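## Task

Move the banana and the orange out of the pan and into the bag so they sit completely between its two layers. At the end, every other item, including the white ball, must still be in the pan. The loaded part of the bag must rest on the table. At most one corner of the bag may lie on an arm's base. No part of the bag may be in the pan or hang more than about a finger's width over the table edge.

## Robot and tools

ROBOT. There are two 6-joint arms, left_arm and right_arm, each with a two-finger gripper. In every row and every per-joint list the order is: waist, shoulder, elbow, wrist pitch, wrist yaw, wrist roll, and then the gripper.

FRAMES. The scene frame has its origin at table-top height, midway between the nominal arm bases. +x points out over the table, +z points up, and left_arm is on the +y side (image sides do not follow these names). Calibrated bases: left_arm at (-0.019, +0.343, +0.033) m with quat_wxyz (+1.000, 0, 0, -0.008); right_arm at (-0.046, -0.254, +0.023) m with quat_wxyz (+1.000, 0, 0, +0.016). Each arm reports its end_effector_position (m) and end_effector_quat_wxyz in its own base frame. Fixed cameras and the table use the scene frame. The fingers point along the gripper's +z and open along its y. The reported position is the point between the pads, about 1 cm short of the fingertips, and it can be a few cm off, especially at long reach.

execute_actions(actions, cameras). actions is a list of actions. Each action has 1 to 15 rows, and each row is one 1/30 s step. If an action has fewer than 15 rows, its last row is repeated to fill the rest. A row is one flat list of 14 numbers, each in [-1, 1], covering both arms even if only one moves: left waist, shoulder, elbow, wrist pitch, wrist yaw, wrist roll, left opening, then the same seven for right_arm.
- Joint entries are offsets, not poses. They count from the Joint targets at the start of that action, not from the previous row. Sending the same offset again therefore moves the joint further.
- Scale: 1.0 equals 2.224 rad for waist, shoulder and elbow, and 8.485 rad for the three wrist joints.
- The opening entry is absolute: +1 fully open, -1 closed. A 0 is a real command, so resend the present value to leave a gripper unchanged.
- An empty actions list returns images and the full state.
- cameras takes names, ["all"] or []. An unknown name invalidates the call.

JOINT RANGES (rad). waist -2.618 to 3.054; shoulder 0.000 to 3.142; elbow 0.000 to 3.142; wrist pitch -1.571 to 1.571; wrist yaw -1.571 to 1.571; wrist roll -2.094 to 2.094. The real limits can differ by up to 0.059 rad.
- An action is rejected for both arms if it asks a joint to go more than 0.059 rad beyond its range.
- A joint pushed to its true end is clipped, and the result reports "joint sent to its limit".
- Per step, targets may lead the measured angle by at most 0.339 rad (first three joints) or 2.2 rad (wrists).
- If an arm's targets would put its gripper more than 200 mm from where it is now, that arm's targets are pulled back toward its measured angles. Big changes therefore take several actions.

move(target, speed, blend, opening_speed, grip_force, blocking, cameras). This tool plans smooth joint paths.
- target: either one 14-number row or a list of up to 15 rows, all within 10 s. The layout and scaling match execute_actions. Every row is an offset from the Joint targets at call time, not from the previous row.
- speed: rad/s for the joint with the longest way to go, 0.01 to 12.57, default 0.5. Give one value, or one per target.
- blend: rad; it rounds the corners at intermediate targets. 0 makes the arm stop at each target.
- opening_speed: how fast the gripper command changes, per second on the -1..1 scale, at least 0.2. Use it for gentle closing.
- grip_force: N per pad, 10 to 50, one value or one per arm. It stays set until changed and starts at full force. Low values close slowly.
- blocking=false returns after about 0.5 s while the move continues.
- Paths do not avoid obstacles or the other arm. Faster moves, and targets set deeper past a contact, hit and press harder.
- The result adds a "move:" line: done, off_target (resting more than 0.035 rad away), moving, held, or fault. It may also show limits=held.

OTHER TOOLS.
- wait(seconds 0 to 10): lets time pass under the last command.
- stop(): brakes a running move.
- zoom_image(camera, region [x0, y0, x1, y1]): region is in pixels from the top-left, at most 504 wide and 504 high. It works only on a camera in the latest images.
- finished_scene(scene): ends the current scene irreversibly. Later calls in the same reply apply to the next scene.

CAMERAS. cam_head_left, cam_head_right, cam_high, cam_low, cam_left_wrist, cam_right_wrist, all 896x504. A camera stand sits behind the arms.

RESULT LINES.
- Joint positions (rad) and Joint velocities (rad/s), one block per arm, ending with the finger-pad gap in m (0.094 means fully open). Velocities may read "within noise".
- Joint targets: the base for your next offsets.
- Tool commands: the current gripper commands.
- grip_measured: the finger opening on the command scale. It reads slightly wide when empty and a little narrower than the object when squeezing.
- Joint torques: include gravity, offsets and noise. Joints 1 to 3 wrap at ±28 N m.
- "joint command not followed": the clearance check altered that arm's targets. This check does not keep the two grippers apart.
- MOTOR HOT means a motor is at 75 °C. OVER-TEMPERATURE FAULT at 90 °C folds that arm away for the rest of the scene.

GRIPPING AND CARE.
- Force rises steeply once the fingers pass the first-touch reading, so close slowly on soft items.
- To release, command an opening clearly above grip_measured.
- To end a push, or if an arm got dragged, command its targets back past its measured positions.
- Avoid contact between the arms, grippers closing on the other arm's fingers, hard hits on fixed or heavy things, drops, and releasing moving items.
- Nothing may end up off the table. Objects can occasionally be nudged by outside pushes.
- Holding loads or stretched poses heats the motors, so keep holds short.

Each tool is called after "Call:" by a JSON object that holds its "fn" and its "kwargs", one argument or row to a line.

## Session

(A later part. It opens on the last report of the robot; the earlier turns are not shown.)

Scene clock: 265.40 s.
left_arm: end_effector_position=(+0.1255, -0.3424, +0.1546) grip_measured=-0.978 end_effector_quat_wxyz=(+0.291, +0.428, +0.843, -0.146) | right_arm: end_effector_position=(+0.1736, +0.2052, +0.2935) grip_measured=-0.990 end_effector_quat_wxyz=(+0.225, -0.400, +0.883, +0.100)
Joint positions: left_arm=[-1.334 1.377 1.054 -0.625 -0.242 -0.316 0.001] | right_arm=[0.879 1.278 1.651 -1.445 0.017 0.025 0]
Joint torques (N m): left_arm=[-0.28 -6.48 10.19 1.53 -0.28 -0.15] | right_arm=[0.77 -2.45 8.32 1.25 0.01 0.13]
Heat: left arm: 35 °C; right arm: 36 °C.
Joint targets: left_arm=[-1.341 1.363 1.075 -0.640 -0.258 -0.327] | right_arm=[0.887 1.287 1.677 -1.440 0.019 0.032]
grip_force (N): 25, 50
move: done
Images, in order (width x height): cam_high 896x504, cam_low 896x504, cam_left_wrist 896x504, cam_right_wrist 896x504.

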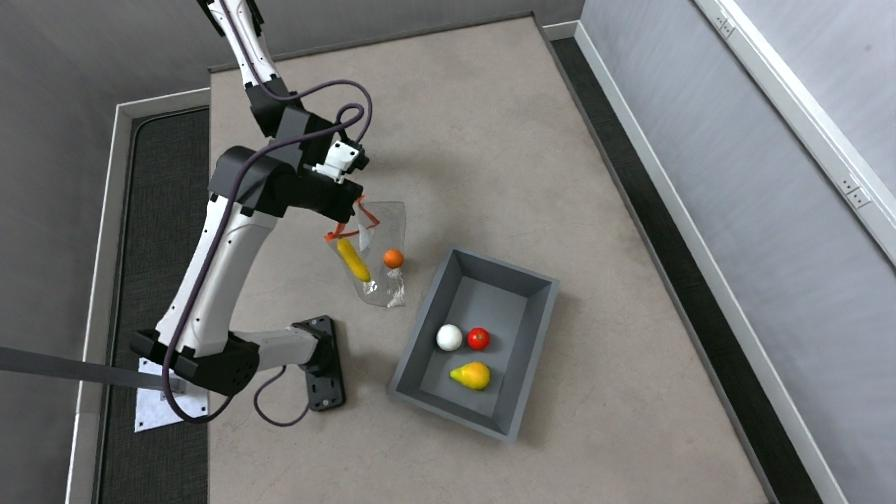

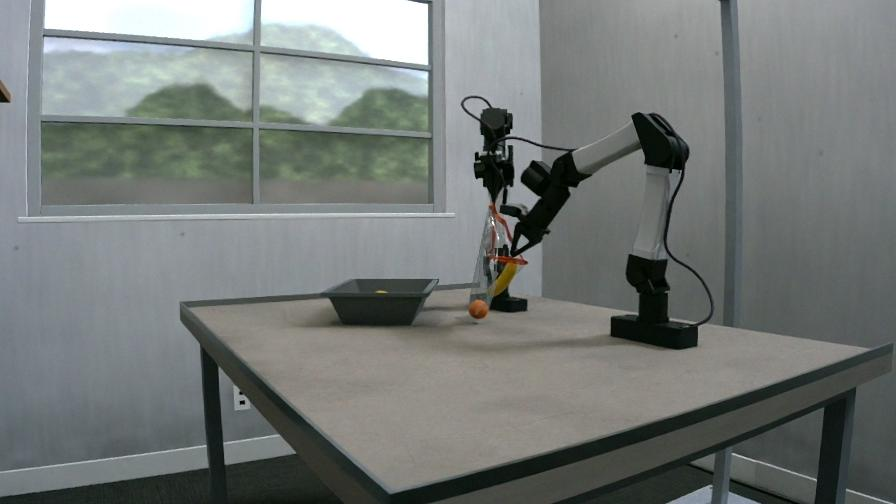

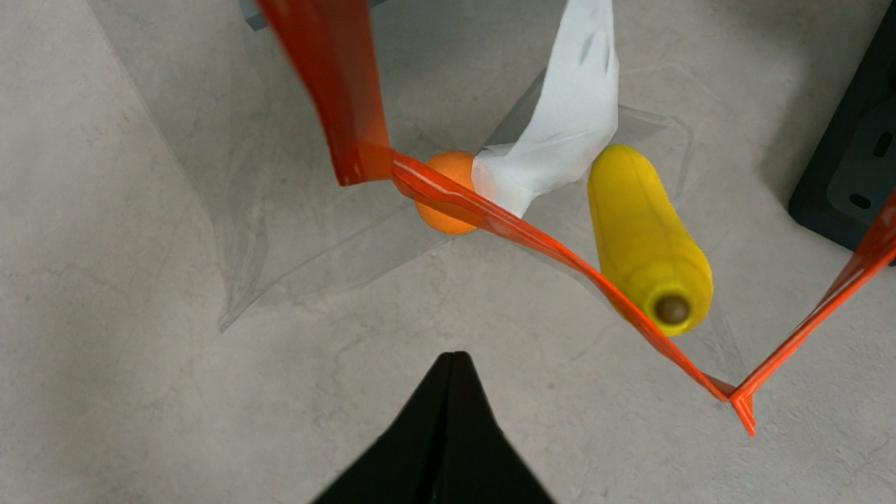

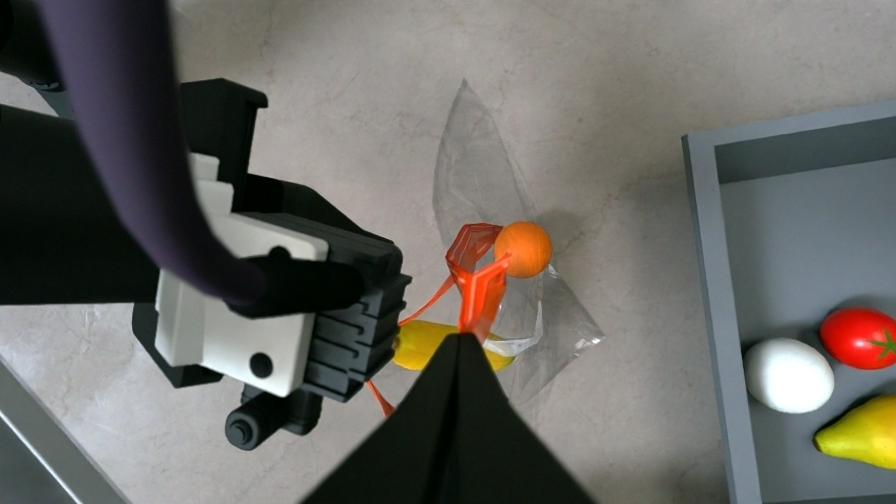

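Call:
{"fn": "move", "kwargs": {
  "target": [0,0,0,0,0,0,-1,0,0.0433,0.1108,-0.0141,0,0,-1],
  "speed": 0.2,
  "cameras": ["cam_left_wrist","cam_low","cam_high"]
}}

Call:
{"fn": "zoom_image", "kwargs": {
  "camera": "cam_low",
  "region": [400, 200, 560, 330]
}}

Call:
{"fn": "zoom_image", "kwargs": {
  "camera": "cam_high",
  "region": [300, 180, 460, 320]
}}

Scene clock: 267.83 s.
left_arm: end_effector_position=(+0.1254, -0.3424, +0.1545) grip_measured=-0.978 end_effector_quat_wxyz=(+0.291, +0.428, +0.843, -0.145) | right_arm: end_effector_position=(+0.1785, +0.2111, +0.3334) grip_measured=-0.990 end_effector_quat_wxyz=(+0.240, -0.398, +0.879, +0.108)
Joint positions: left_arm=[-1.334 1.377 1.054 -0.625 -0.242 -0.316 0.001] | right_arm=[0.879 1.375 1.899 -1.563 0.017 0.025 0]
Joint torques (N m): left_arm=[-0.28 -6.46 10.18 1.55 -0.28 -0.15] | right_arm=[0.77 -2.78 7.68 1.31 0 0.12]
Heat: left arm: 35 °C; right arm: 36 °C.
Joint targets: left_arm=[-1.341 1.363 1.075 -0.639 -0.258 -0.327] | right_arm=[0.887 1.383 1.924 -1.559 0.019 0.032]
grip_force (N): 25, 50
move: done
Images, in order (width x height): cam_high 896x504, cam_low 896x504, cam_left_wrist 896x504.

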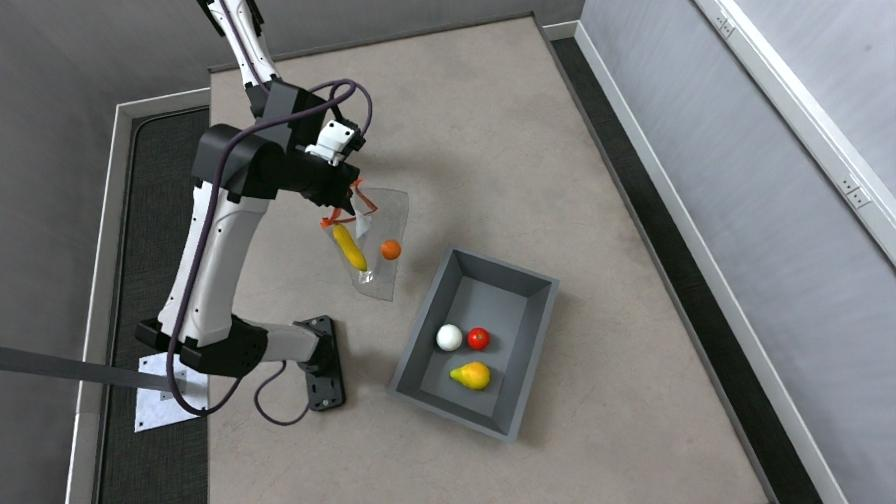

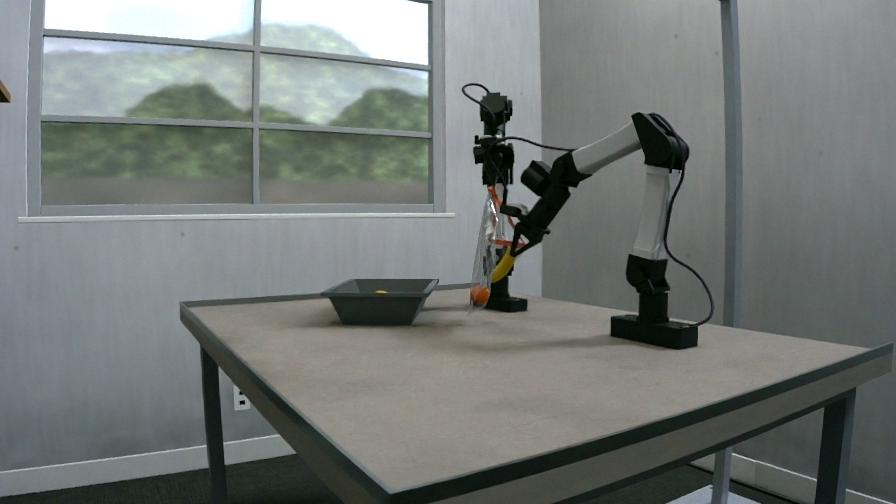

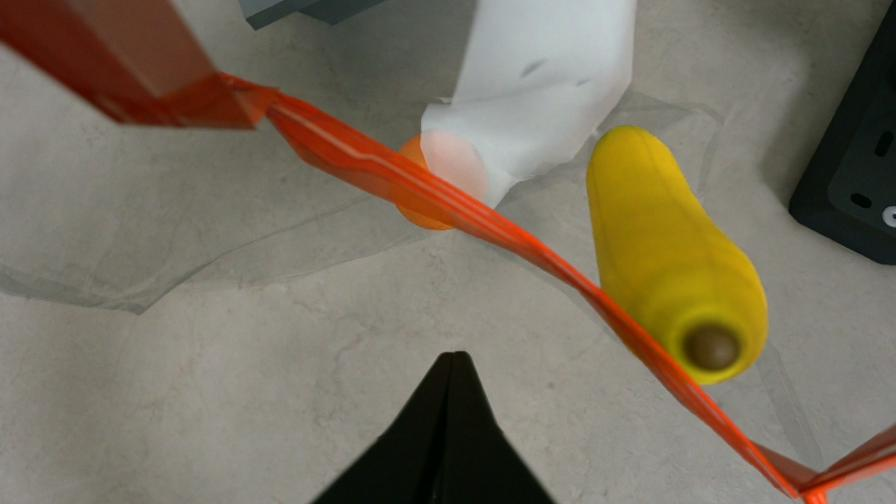

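Scaled by 3.150 from the camera's 896x504 image, which has a finer 1280x720 frame.

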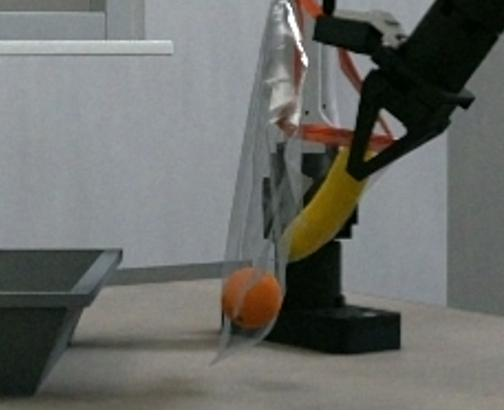

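Scaled by 3.150 from the camera's 896x504 image, which has a finer 1280x720 frame.

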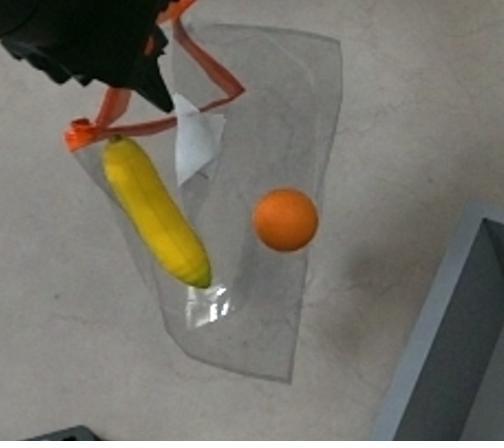

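Call:
{"fn": "move", "kwargs": {
  "target": [-0.0754,0.1053,0.1345,-0.0316,0.01,-0.0027,-1,0,0,0,0,0,0,-1],
  "speed": 0.3,
  "cameras": ["cam_left_wrist","cam_low","cam_high"]
}}

Call:
{"fn": "zoom_image", "kwargs": {
  "camera": "cam_low",
  "region": [400, 200, 560, 330]
}}

Call:
{"fn": "zoom_image", "kwargs": {
  "camera": "cam_high",
  "region": [300, 180, 460, 320]
}}

Scene clock: 271.57 s.
left_arm: end_effector_position=(+0.0579, -0.3778, +0.1584) grip_measured=-0.978 end_effector_quat_wxyz=(+0.207, +0.517, +0.822, -0.119) | right_arm: end_effector_position=(+0.1783, +0.2108, +0.3332) grip_measured=-0.990 end_effector_quat_wxyz=(+0.239, -0.398, +0.879, +0.107)
Joint positions: left_arm=[-1.505 1.583 1.35 -0.894 -0.191 -0.339 0.001] | right_arm=[0.879 1.375 1.899 -1.565 0.017 0.025 0]
Joint torques (N m): left_arm=[-0.05 -5.91 10.22 1.22 0.04 -0.16] | right_arm=[0.79 -2.76 7.65 1.3 0.01 0.12]
Heat: left arm: 35 °C; right arm: 36 °C.
Joint targets: left_arm=[-1.509 1.597 1.374 -0.907 -0.174 -0.350] | right_arm=[0.887 1.383 1.924 -1.559 0.019 0.032]
grip_force (N): 25, 50
move: done
Images, in order (width x height): cam_high 896x504, cam_low 896x504, cam_left_wrist 896x504.

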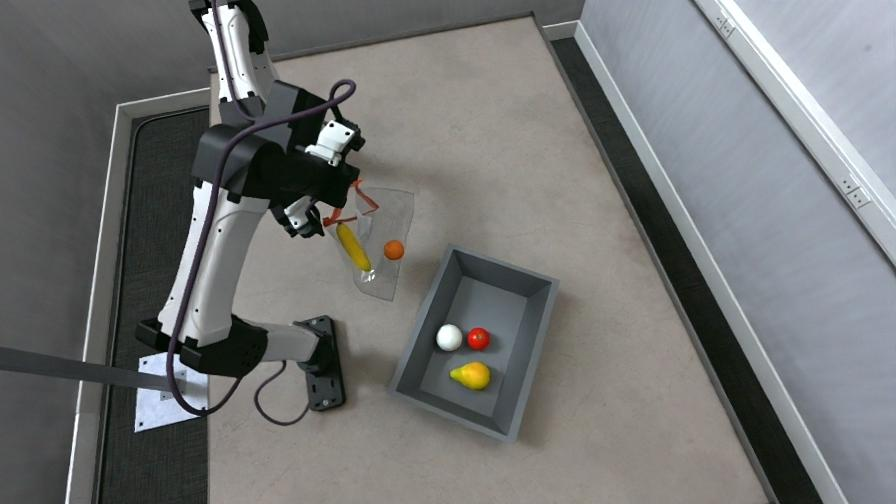

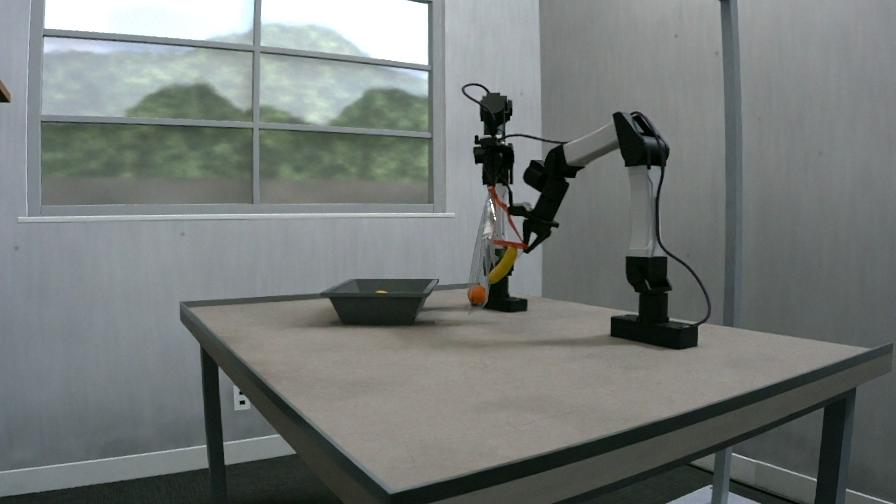

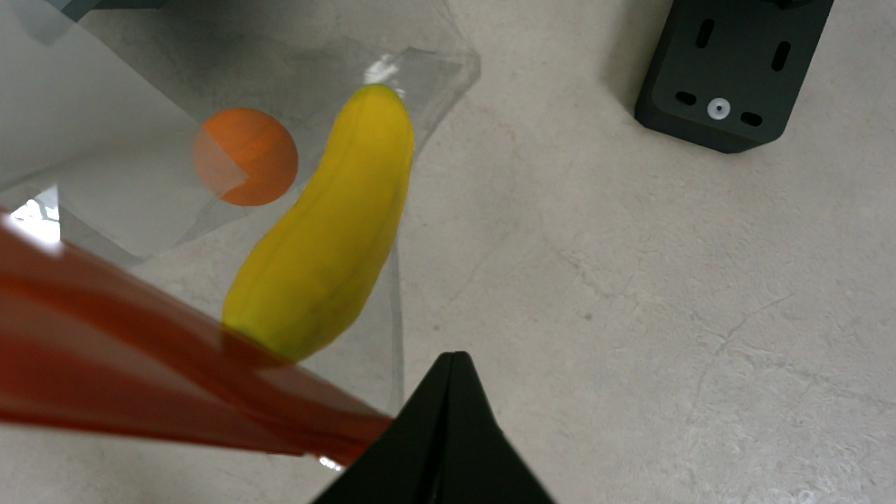

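Scaled by 3.150 from the camera's 896x504 image, which has a finer 1280x720 frame.

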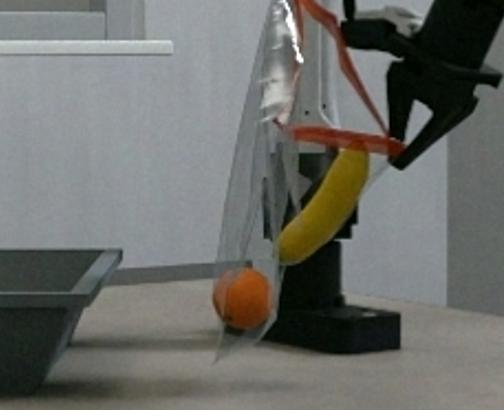

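Scaled by 3.150 from the camera's 896x504 image, which has a finer 1280x720 frame.

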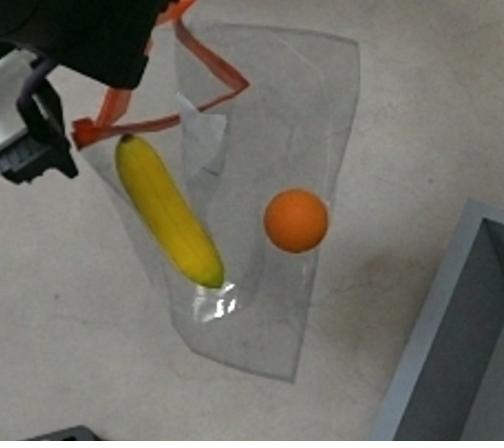

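Call:
{"fn": "move", "kwargs": {
  "target": [0.0502,-0.1893,-0.1438,0.0317,0.0035,0.0253,-1,0,0,0,0,0,0,-1],
  "speed": 0.5,
  "cameras": ["cam_left_wrist","cam_low","cam_high"]
}}

Call:
{"fn": "zoom_image", "kwargs": {
  "camera": "cam_low",
  "region": [400, 200, 560, 330]
}}

Scene clock: 274.20 s.
left_arm: end_effector_position=(+0.0859, -0.3390, +0.2194) grip_measured=-0.978 end_effector_quat_wxyz=(+0.332, +0.513, +0.760, -0.221) | right_arm: end_effector_position=(+0.1783, +0.2108, +0.3332) grip_measured=-0.990 end_effector_quat_wxyz=(+0.239, -0.398, +0.879, +0.107)
Joint positions: left_arm=[-1.403 1.185 1.069 -0.646 -0.161 -0.147 0.001] | right_arm=[0.879 1.375 1.899 -1.565 0.017 0.025 0]
Joint torques (N m): left_arm=[0.62 -4.59 7.02 2.08 0.11 0.05] | right_arm=[0.76 -2.77 7.65 1.3 0.01 0.12]
Heat: left arm: 35 °C; right arm: 36 °C.
Joint targets: left_arm=[-1.397 1.176 1.055 -0.639 -0.144 -0.135] | right_arm=[0.887 1.383 1.924 -1.559 0.019 0.032]
grip_force (N): 25, 50
move: done
Images, in order (width x height): cam_high 896x504, cam_low 896x504, cam_left_wrist 896x504.

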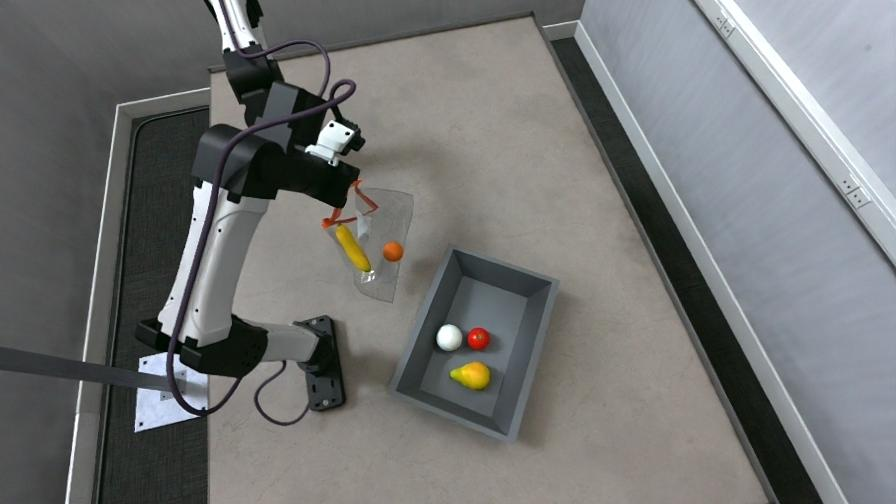

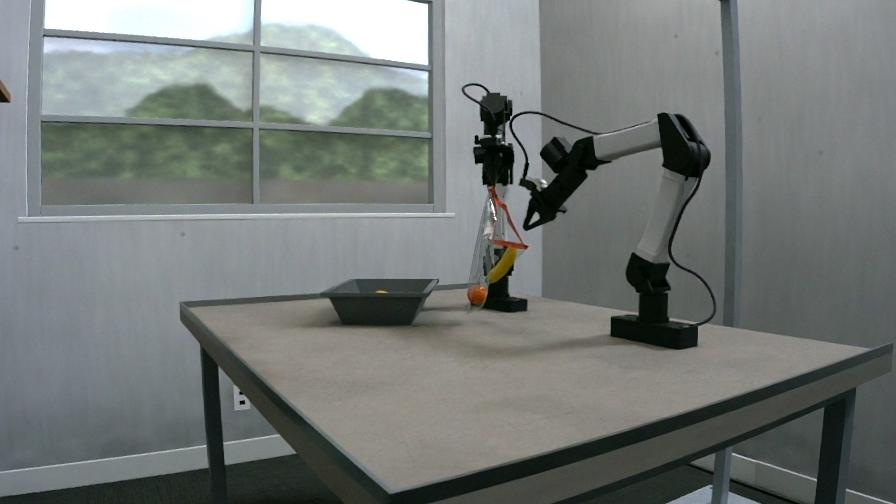

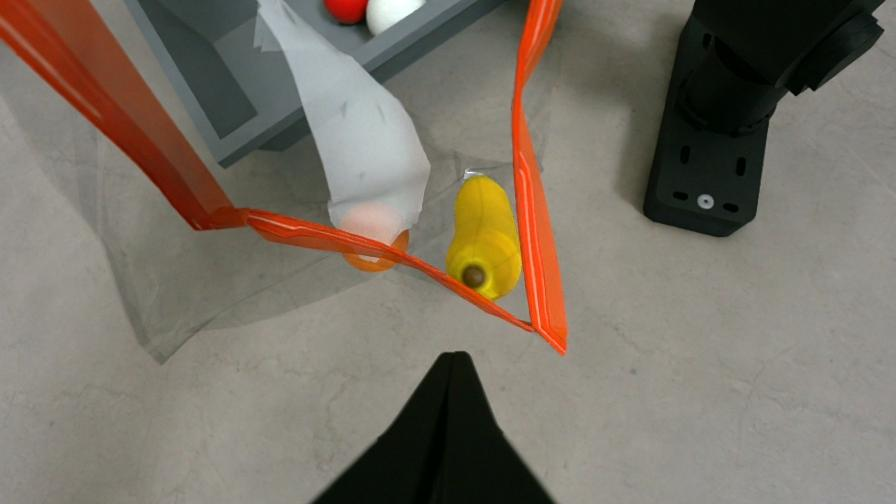

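Scaled by 3.150 from the camera's 896x504 image, which has a finer 1280x720 frame.

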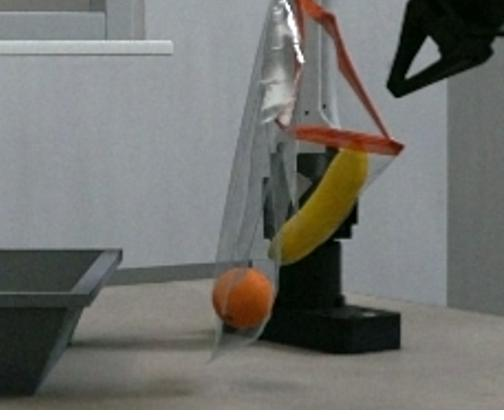

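Call:
{"fn": "move", "kwargs": {
  "target": [0.0085,0.0991,-0.0028,0.0268,0.0007,0.0007,-1,0,0,0,0,0,0,-1],
  "speed": 0.2,
  "cameras": ["cam_left_wrist","cam_low","cam_high"]
}}

Call:
{"fn": "zoom_image", "kwargs": {
  "camera": "cam_low",
  "region": [400, 200, 560, 330]
}}

Scene clock: 276.93 s.
left_arm: end_effector_position=(+0.1009, -0.3914, +0.1844) grip_measured=-0.978 end_effector_quat_wxyz=(+0.338, +0.507, +0.760, -0.225) | right_arm: end_effector_position=(+0.1783, +0.2108, +0.3332) grip_measured=-0.990 end_effector_quat_wxyz=(+0.239, -0.398, +0.879, +0.107)
Joint positions: left_arm=[-1.385 1.386 1.059 -0.419 -0.155 -0.141 0.001] | right_arm=[0.879 1.375 1.899 -1.565 0.017 0.025 0]
Joint torques (N m): left_arm=[0.72 -4.89 7.35 2.13 0.11 0.05] | right_arm=[0.77 -2.77 7.65 1.3 0.01 0.12]
Heat: left arm: 35 °C; right arm: 35 °C.
Joint targets: left_arm=[-1.378 1.396 1.048 -0.411 -0.138 -0.129] | right_arm=[0.887 1.383 1.924 -1.559 0.019 0.032]
grip_force (N): 25, 50
move: done
Images, in order (width x height): cam_high 896x504, cam_low 896x504, cam_left_wrist 896x504.

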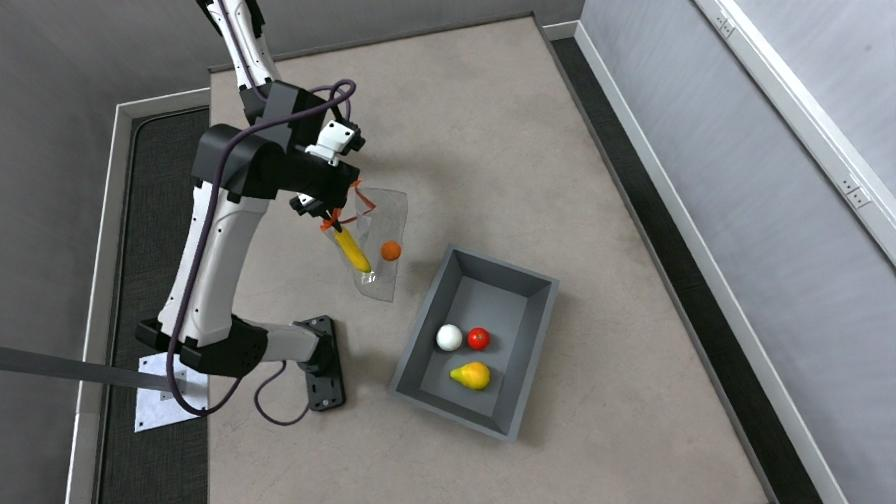

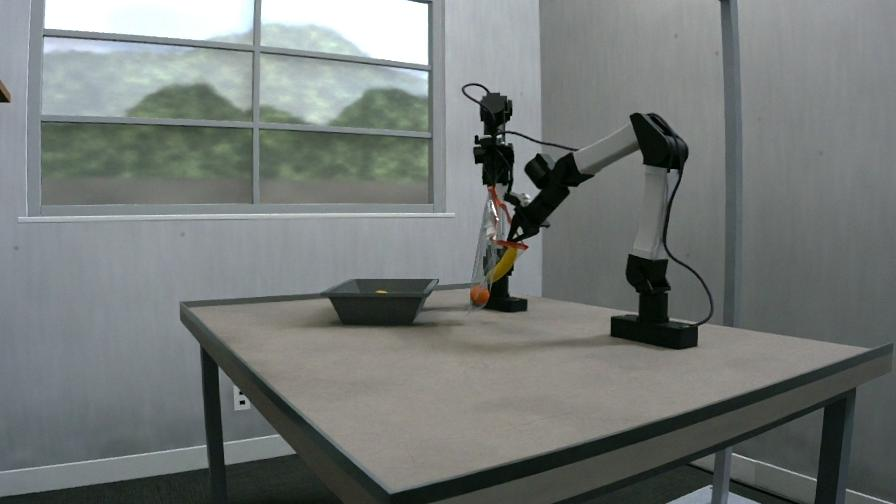

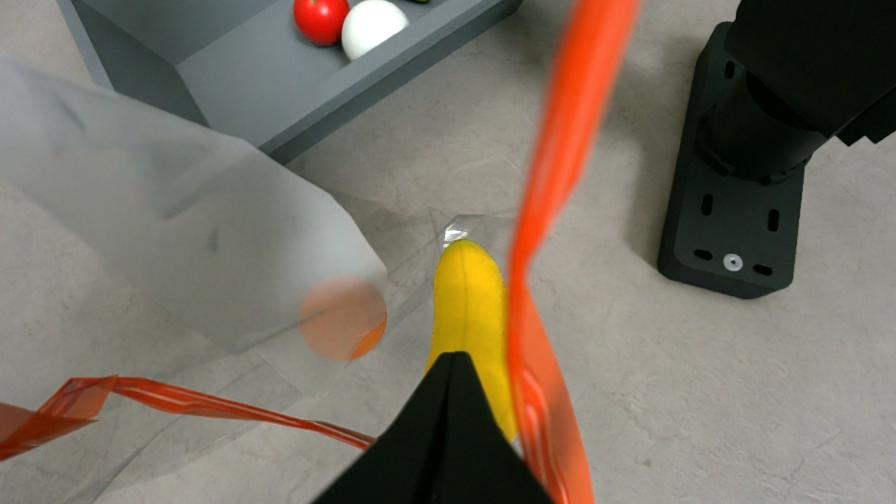

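Scaled by 3.150 from the camera's 896x504 image, which has a finer 1280x720 frame.

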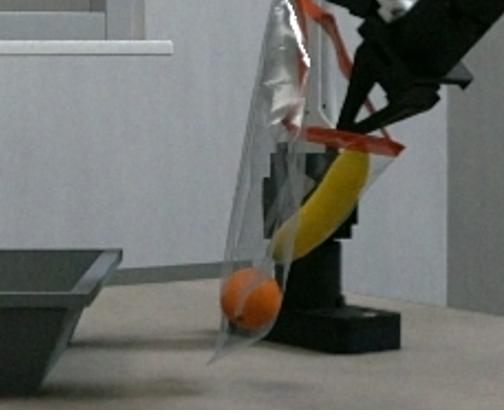

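Call:
{"fn": "move", "kwargs": {
  "target": [
    [-0.009,0,0,0,0,0,0.05,0,0,0,0,0,0,-1],
    [0.004,0.1054,0.0217,0.022,0.0002,0,0.05,0,0,0,0,0,0,-1]
  ],
  "speed": 0.2,
  "opening_speed": 0.8,
  "cameras": ["cam_left_wrist","cam_low","cam_high"]
}}

Call:
{"fn": "zoom_image", "kwargs": {
  "camera": "cam_low",
  "region": [400, 200, 560, 330]
}}

Scene clock: 281.40 s.
left_arm: end_effector_position=(+0.1163, -0.4413, +0.1453) grip_measured=+0.048 end_effector_quat_wxyz=(+0.347, +0.499, +0.760, -0.230) | right_arm: end_effector_position=(+0.1737, +0.2049, +0.3275) grip_measured=-0.990 end_effector_quat_wxyz=(+0.221, -0.400, +0.884, +0.098)
Joint positions: left_arm=[-1.372 1.603 1.084 -0.203 -0.155 -0.14 0.049] | right_arm=[0.879 1.379 1.899 -1.603 0.018 0.025 0]
Joint torques (N m): left_arm=[0.4 -5.39 9.47 1.79 0.12 0.06] | right_arm=[0.77 -3.12 7.61 1.62 0 0.12]
Heat: left arm: 35 °C; right arm: 35 °C.
Joint targets: left_arm=[-1.369 1.631 1.097 -0.225 -0.136 -0.129] | right_arm=[0.887 1.383 1.924 -1.559 0.019 0.032]
grip_force (N): 25, 50
move: off_target (right_arm); right_arm: the wrist pitch is farthest, 0.044 rad from its target
Images, in order (width x height): cam_high 896x504, cam_low 896x504, cam_left_wrist 896x504.

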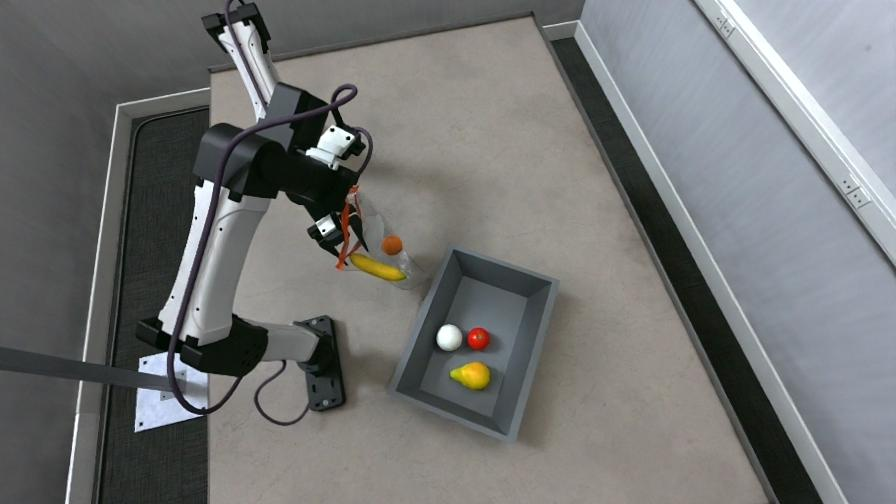

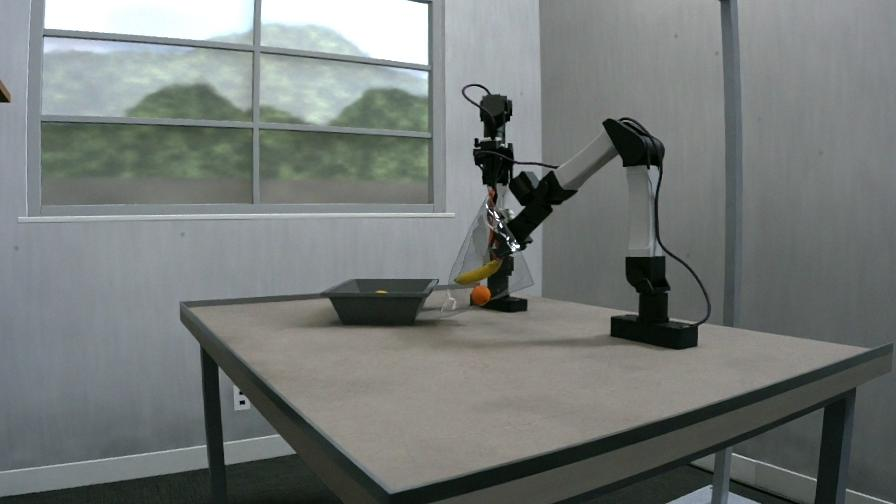

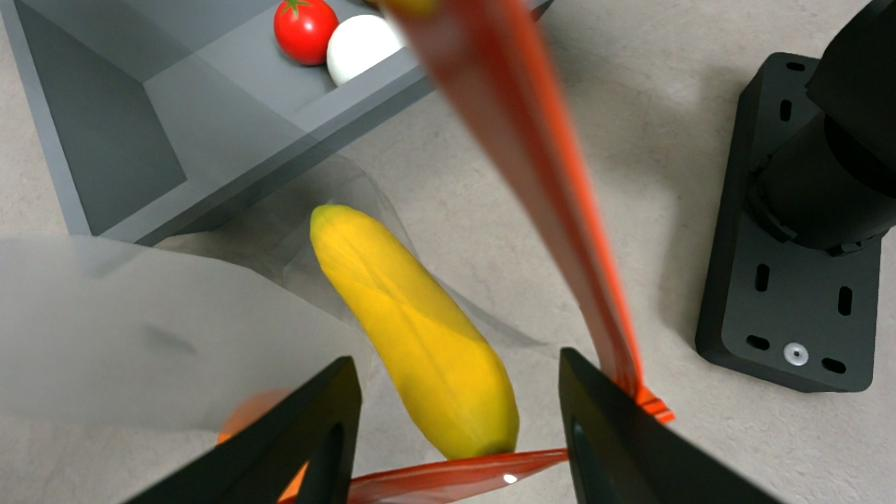

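Scaled by 3.150 from the camera's 896x504 image, which has a finer 1280x720 frame.

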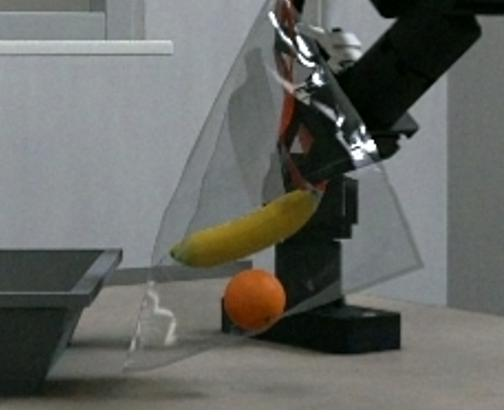

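Call:
{"fn": "move", "kwargs": {
  "target": [
    [0,-0.065,-0.012,-0.014,0,0,0.05,0,0,0,0,0,0,-1],
    [-0.009,-0.1554,-0.0217,-0.032,0,0,0.05,0,0,0,0,0,0,-1]
  ],
  "speed": 0.3,
  "blend": 0.05,
  "cameras": ["cam_left_wrist","cam_low","cam_high"]
}}

Call:
{"fn": "zoom_image", "kwargs": {
  "camera": "cam_low",
  "region": [400, 200, 560, 330]
}}

Scene clock: 283.70 s.
left_arm: end_effector_position=(+0.0985, -0.3746, +0.2074) grip_measured=+0.048 end_effector_quat_wxyz=(+0.347, +0.502, +0.756, -0.235) | right_arm: end_effector_position=(+0.1770, +0.2088, +0.3303) grip_measured=-0.990 end_effector_quat_wxyz=(+0.231, -0.399, +0.881, +0.103)
Joint positions: left_arm=[-1.382 1.297 1.062 -0.481 -0.153 -0.14 0.049] | right_arm=[0.879 1.379 1.899 -1.58 0.018 0.025 0]
Joint torques (N m): left_arm=[-0.36 -5.91 7.16 1.89 0.1 0.05] | right_arm=[0.77 -3.15 7.62 1.42 -0.01 0.12]
Heat: left arm: 35 °C; right arm: 35 °C.
Joint targets: left_arm=[-1.389 1.285 1.048 -0.496 -0.136 -0.129] | right_arm=[0.887 1.383 1.924 -1.559 0.019 0.032]
grip_force (N): 25, 50
move: done
Images, in order (width x height): cam_high 896x504, cam_low 896x504, cam_left_wrist 896x504.

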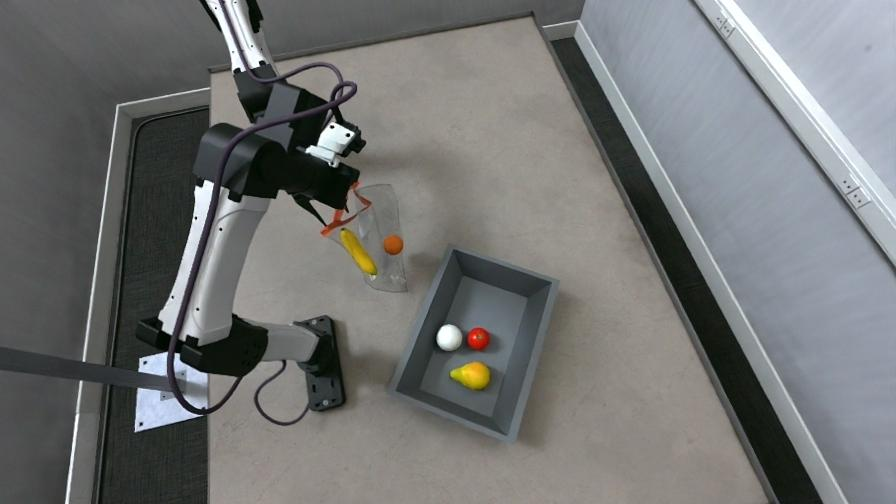

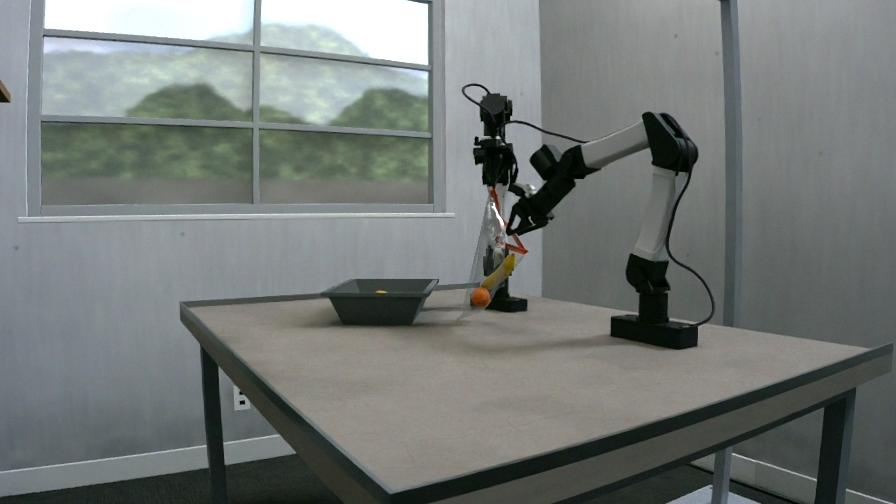

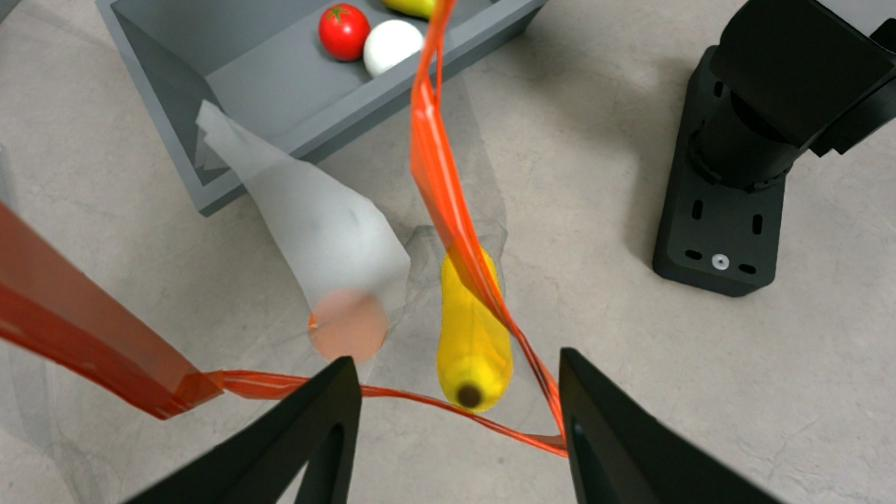

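Scaled by 3.150 from the camera's 896x504 image, which has a finer 1280x720 frame.

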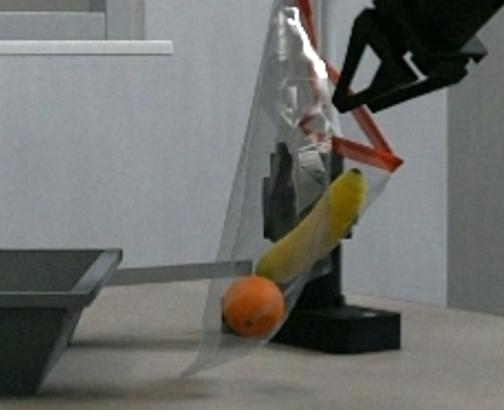

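Call:
{"fn": "move", "kwargs": {
  "target": [
    [-0.009,-0.07,0,-0.0183,0,0,0.05,0,0,0,0,0,0,-1],
    [-0.02,-0.12,0,-0.031,0,0,0.05,0,-0.02,-0.06,0.008,0,0,-1],
    [-0.02,-0.12,0,-0.031,0,0,0.05,0,0,0,0,0,0,-1],
    [-0.02,-0.12,0,-0.031,0,0,0.05,0,-0.02,-0.06,0.008,0,0,-1],
    [-0.02,-0.12,0,-0.031,0,0,0.05,0,0,0,0,0,0,-1]
  ],
  "speed": [0.5,0.5,1.2,1.2,1.2],
  "blend": 0.01,
  "cameras": ["cam_left_wrist","cam_low","cam_high"]
}}

Call:
{"fn": "zoom_image", "kwargs": {
  "camera": "cam_low",
  "region": [400, 200, 560, 330]
}}

Scene clock: 286.30 s.
left_arm: end_effector_position=(+0.0707, -0.3045, +0.2467) grip_measured=+0.048 end_effector_quat_wxyz=(+0.344, +0.518, +0.744, -0.244) | right_arm: end_effector_position=(+0.1790, +0.2113, +0.3344) grip_measured=-0.990 end_effector_quat_wxyz=(+0.242, -0.397, +0.879, +0.108)
Joint positions: left_arm=[-1.427 1.022 1.056 -0.744 -0.153 -0.14 0.049] | right_arm=[0.879 1.376 1.904 -1.563 0.018 0.025 0]
Joint torques (N m): left_arm=[-0.28 -2.7 7.49 1.91 0.1 0.04] | right_arm=[0.77 -2.91 7.17 1.27 -0.01 0.12]
Heat: left arm: 35 °C; right arm: 35 °C.
Joint targets: left_arm=[-1.434 1.018 1.048 -0.759 -0.136 -0.129] | right_arm=[0.887 1.383 1.923 -1.559 0.019 0.032]
grip_force (N): 25, 50
move: done
Images, in order (width x height): cam_high 896x504, cam_low 896x504, cam_left_wrist 896x504.

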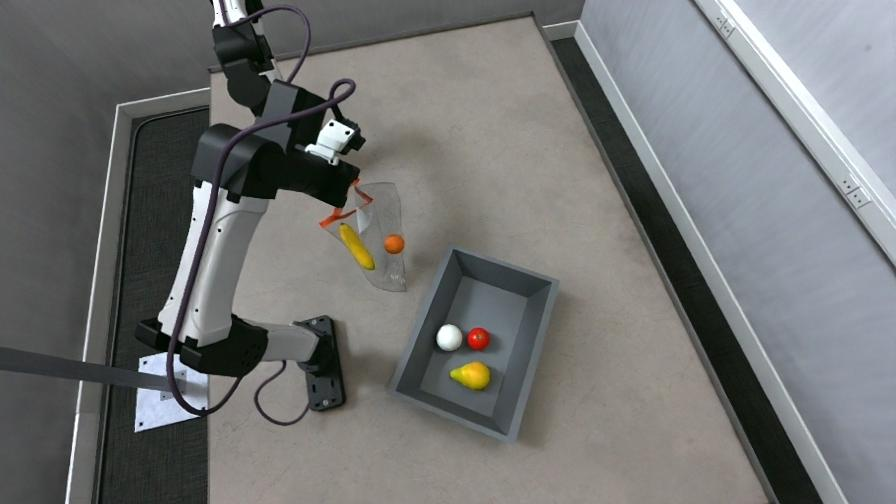

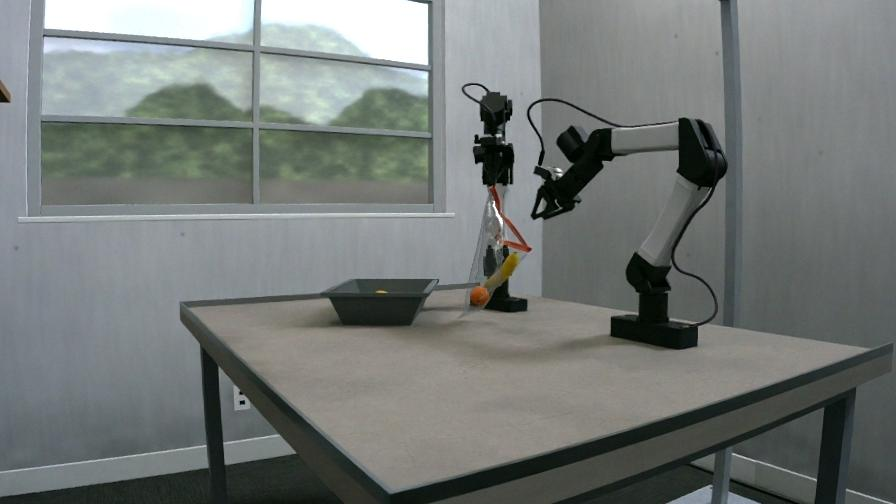

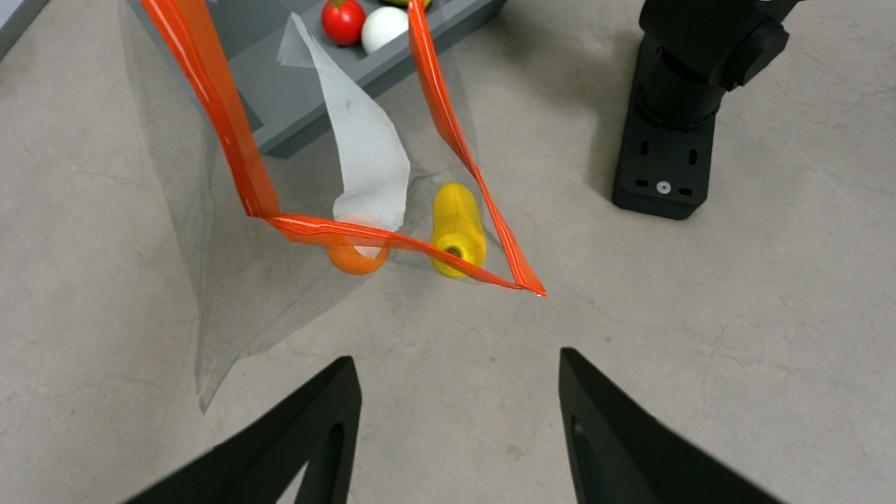

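Scaled by 3.150 from the camera's 896x504 image, which has a finer 1280x720 frame.

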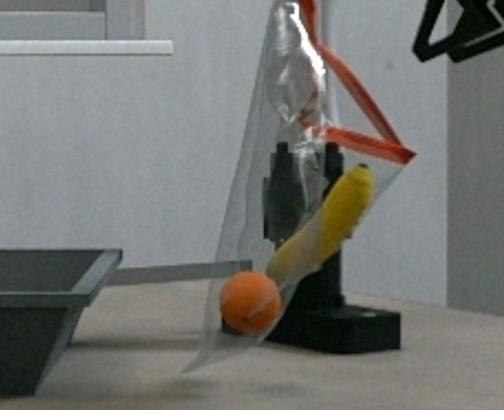

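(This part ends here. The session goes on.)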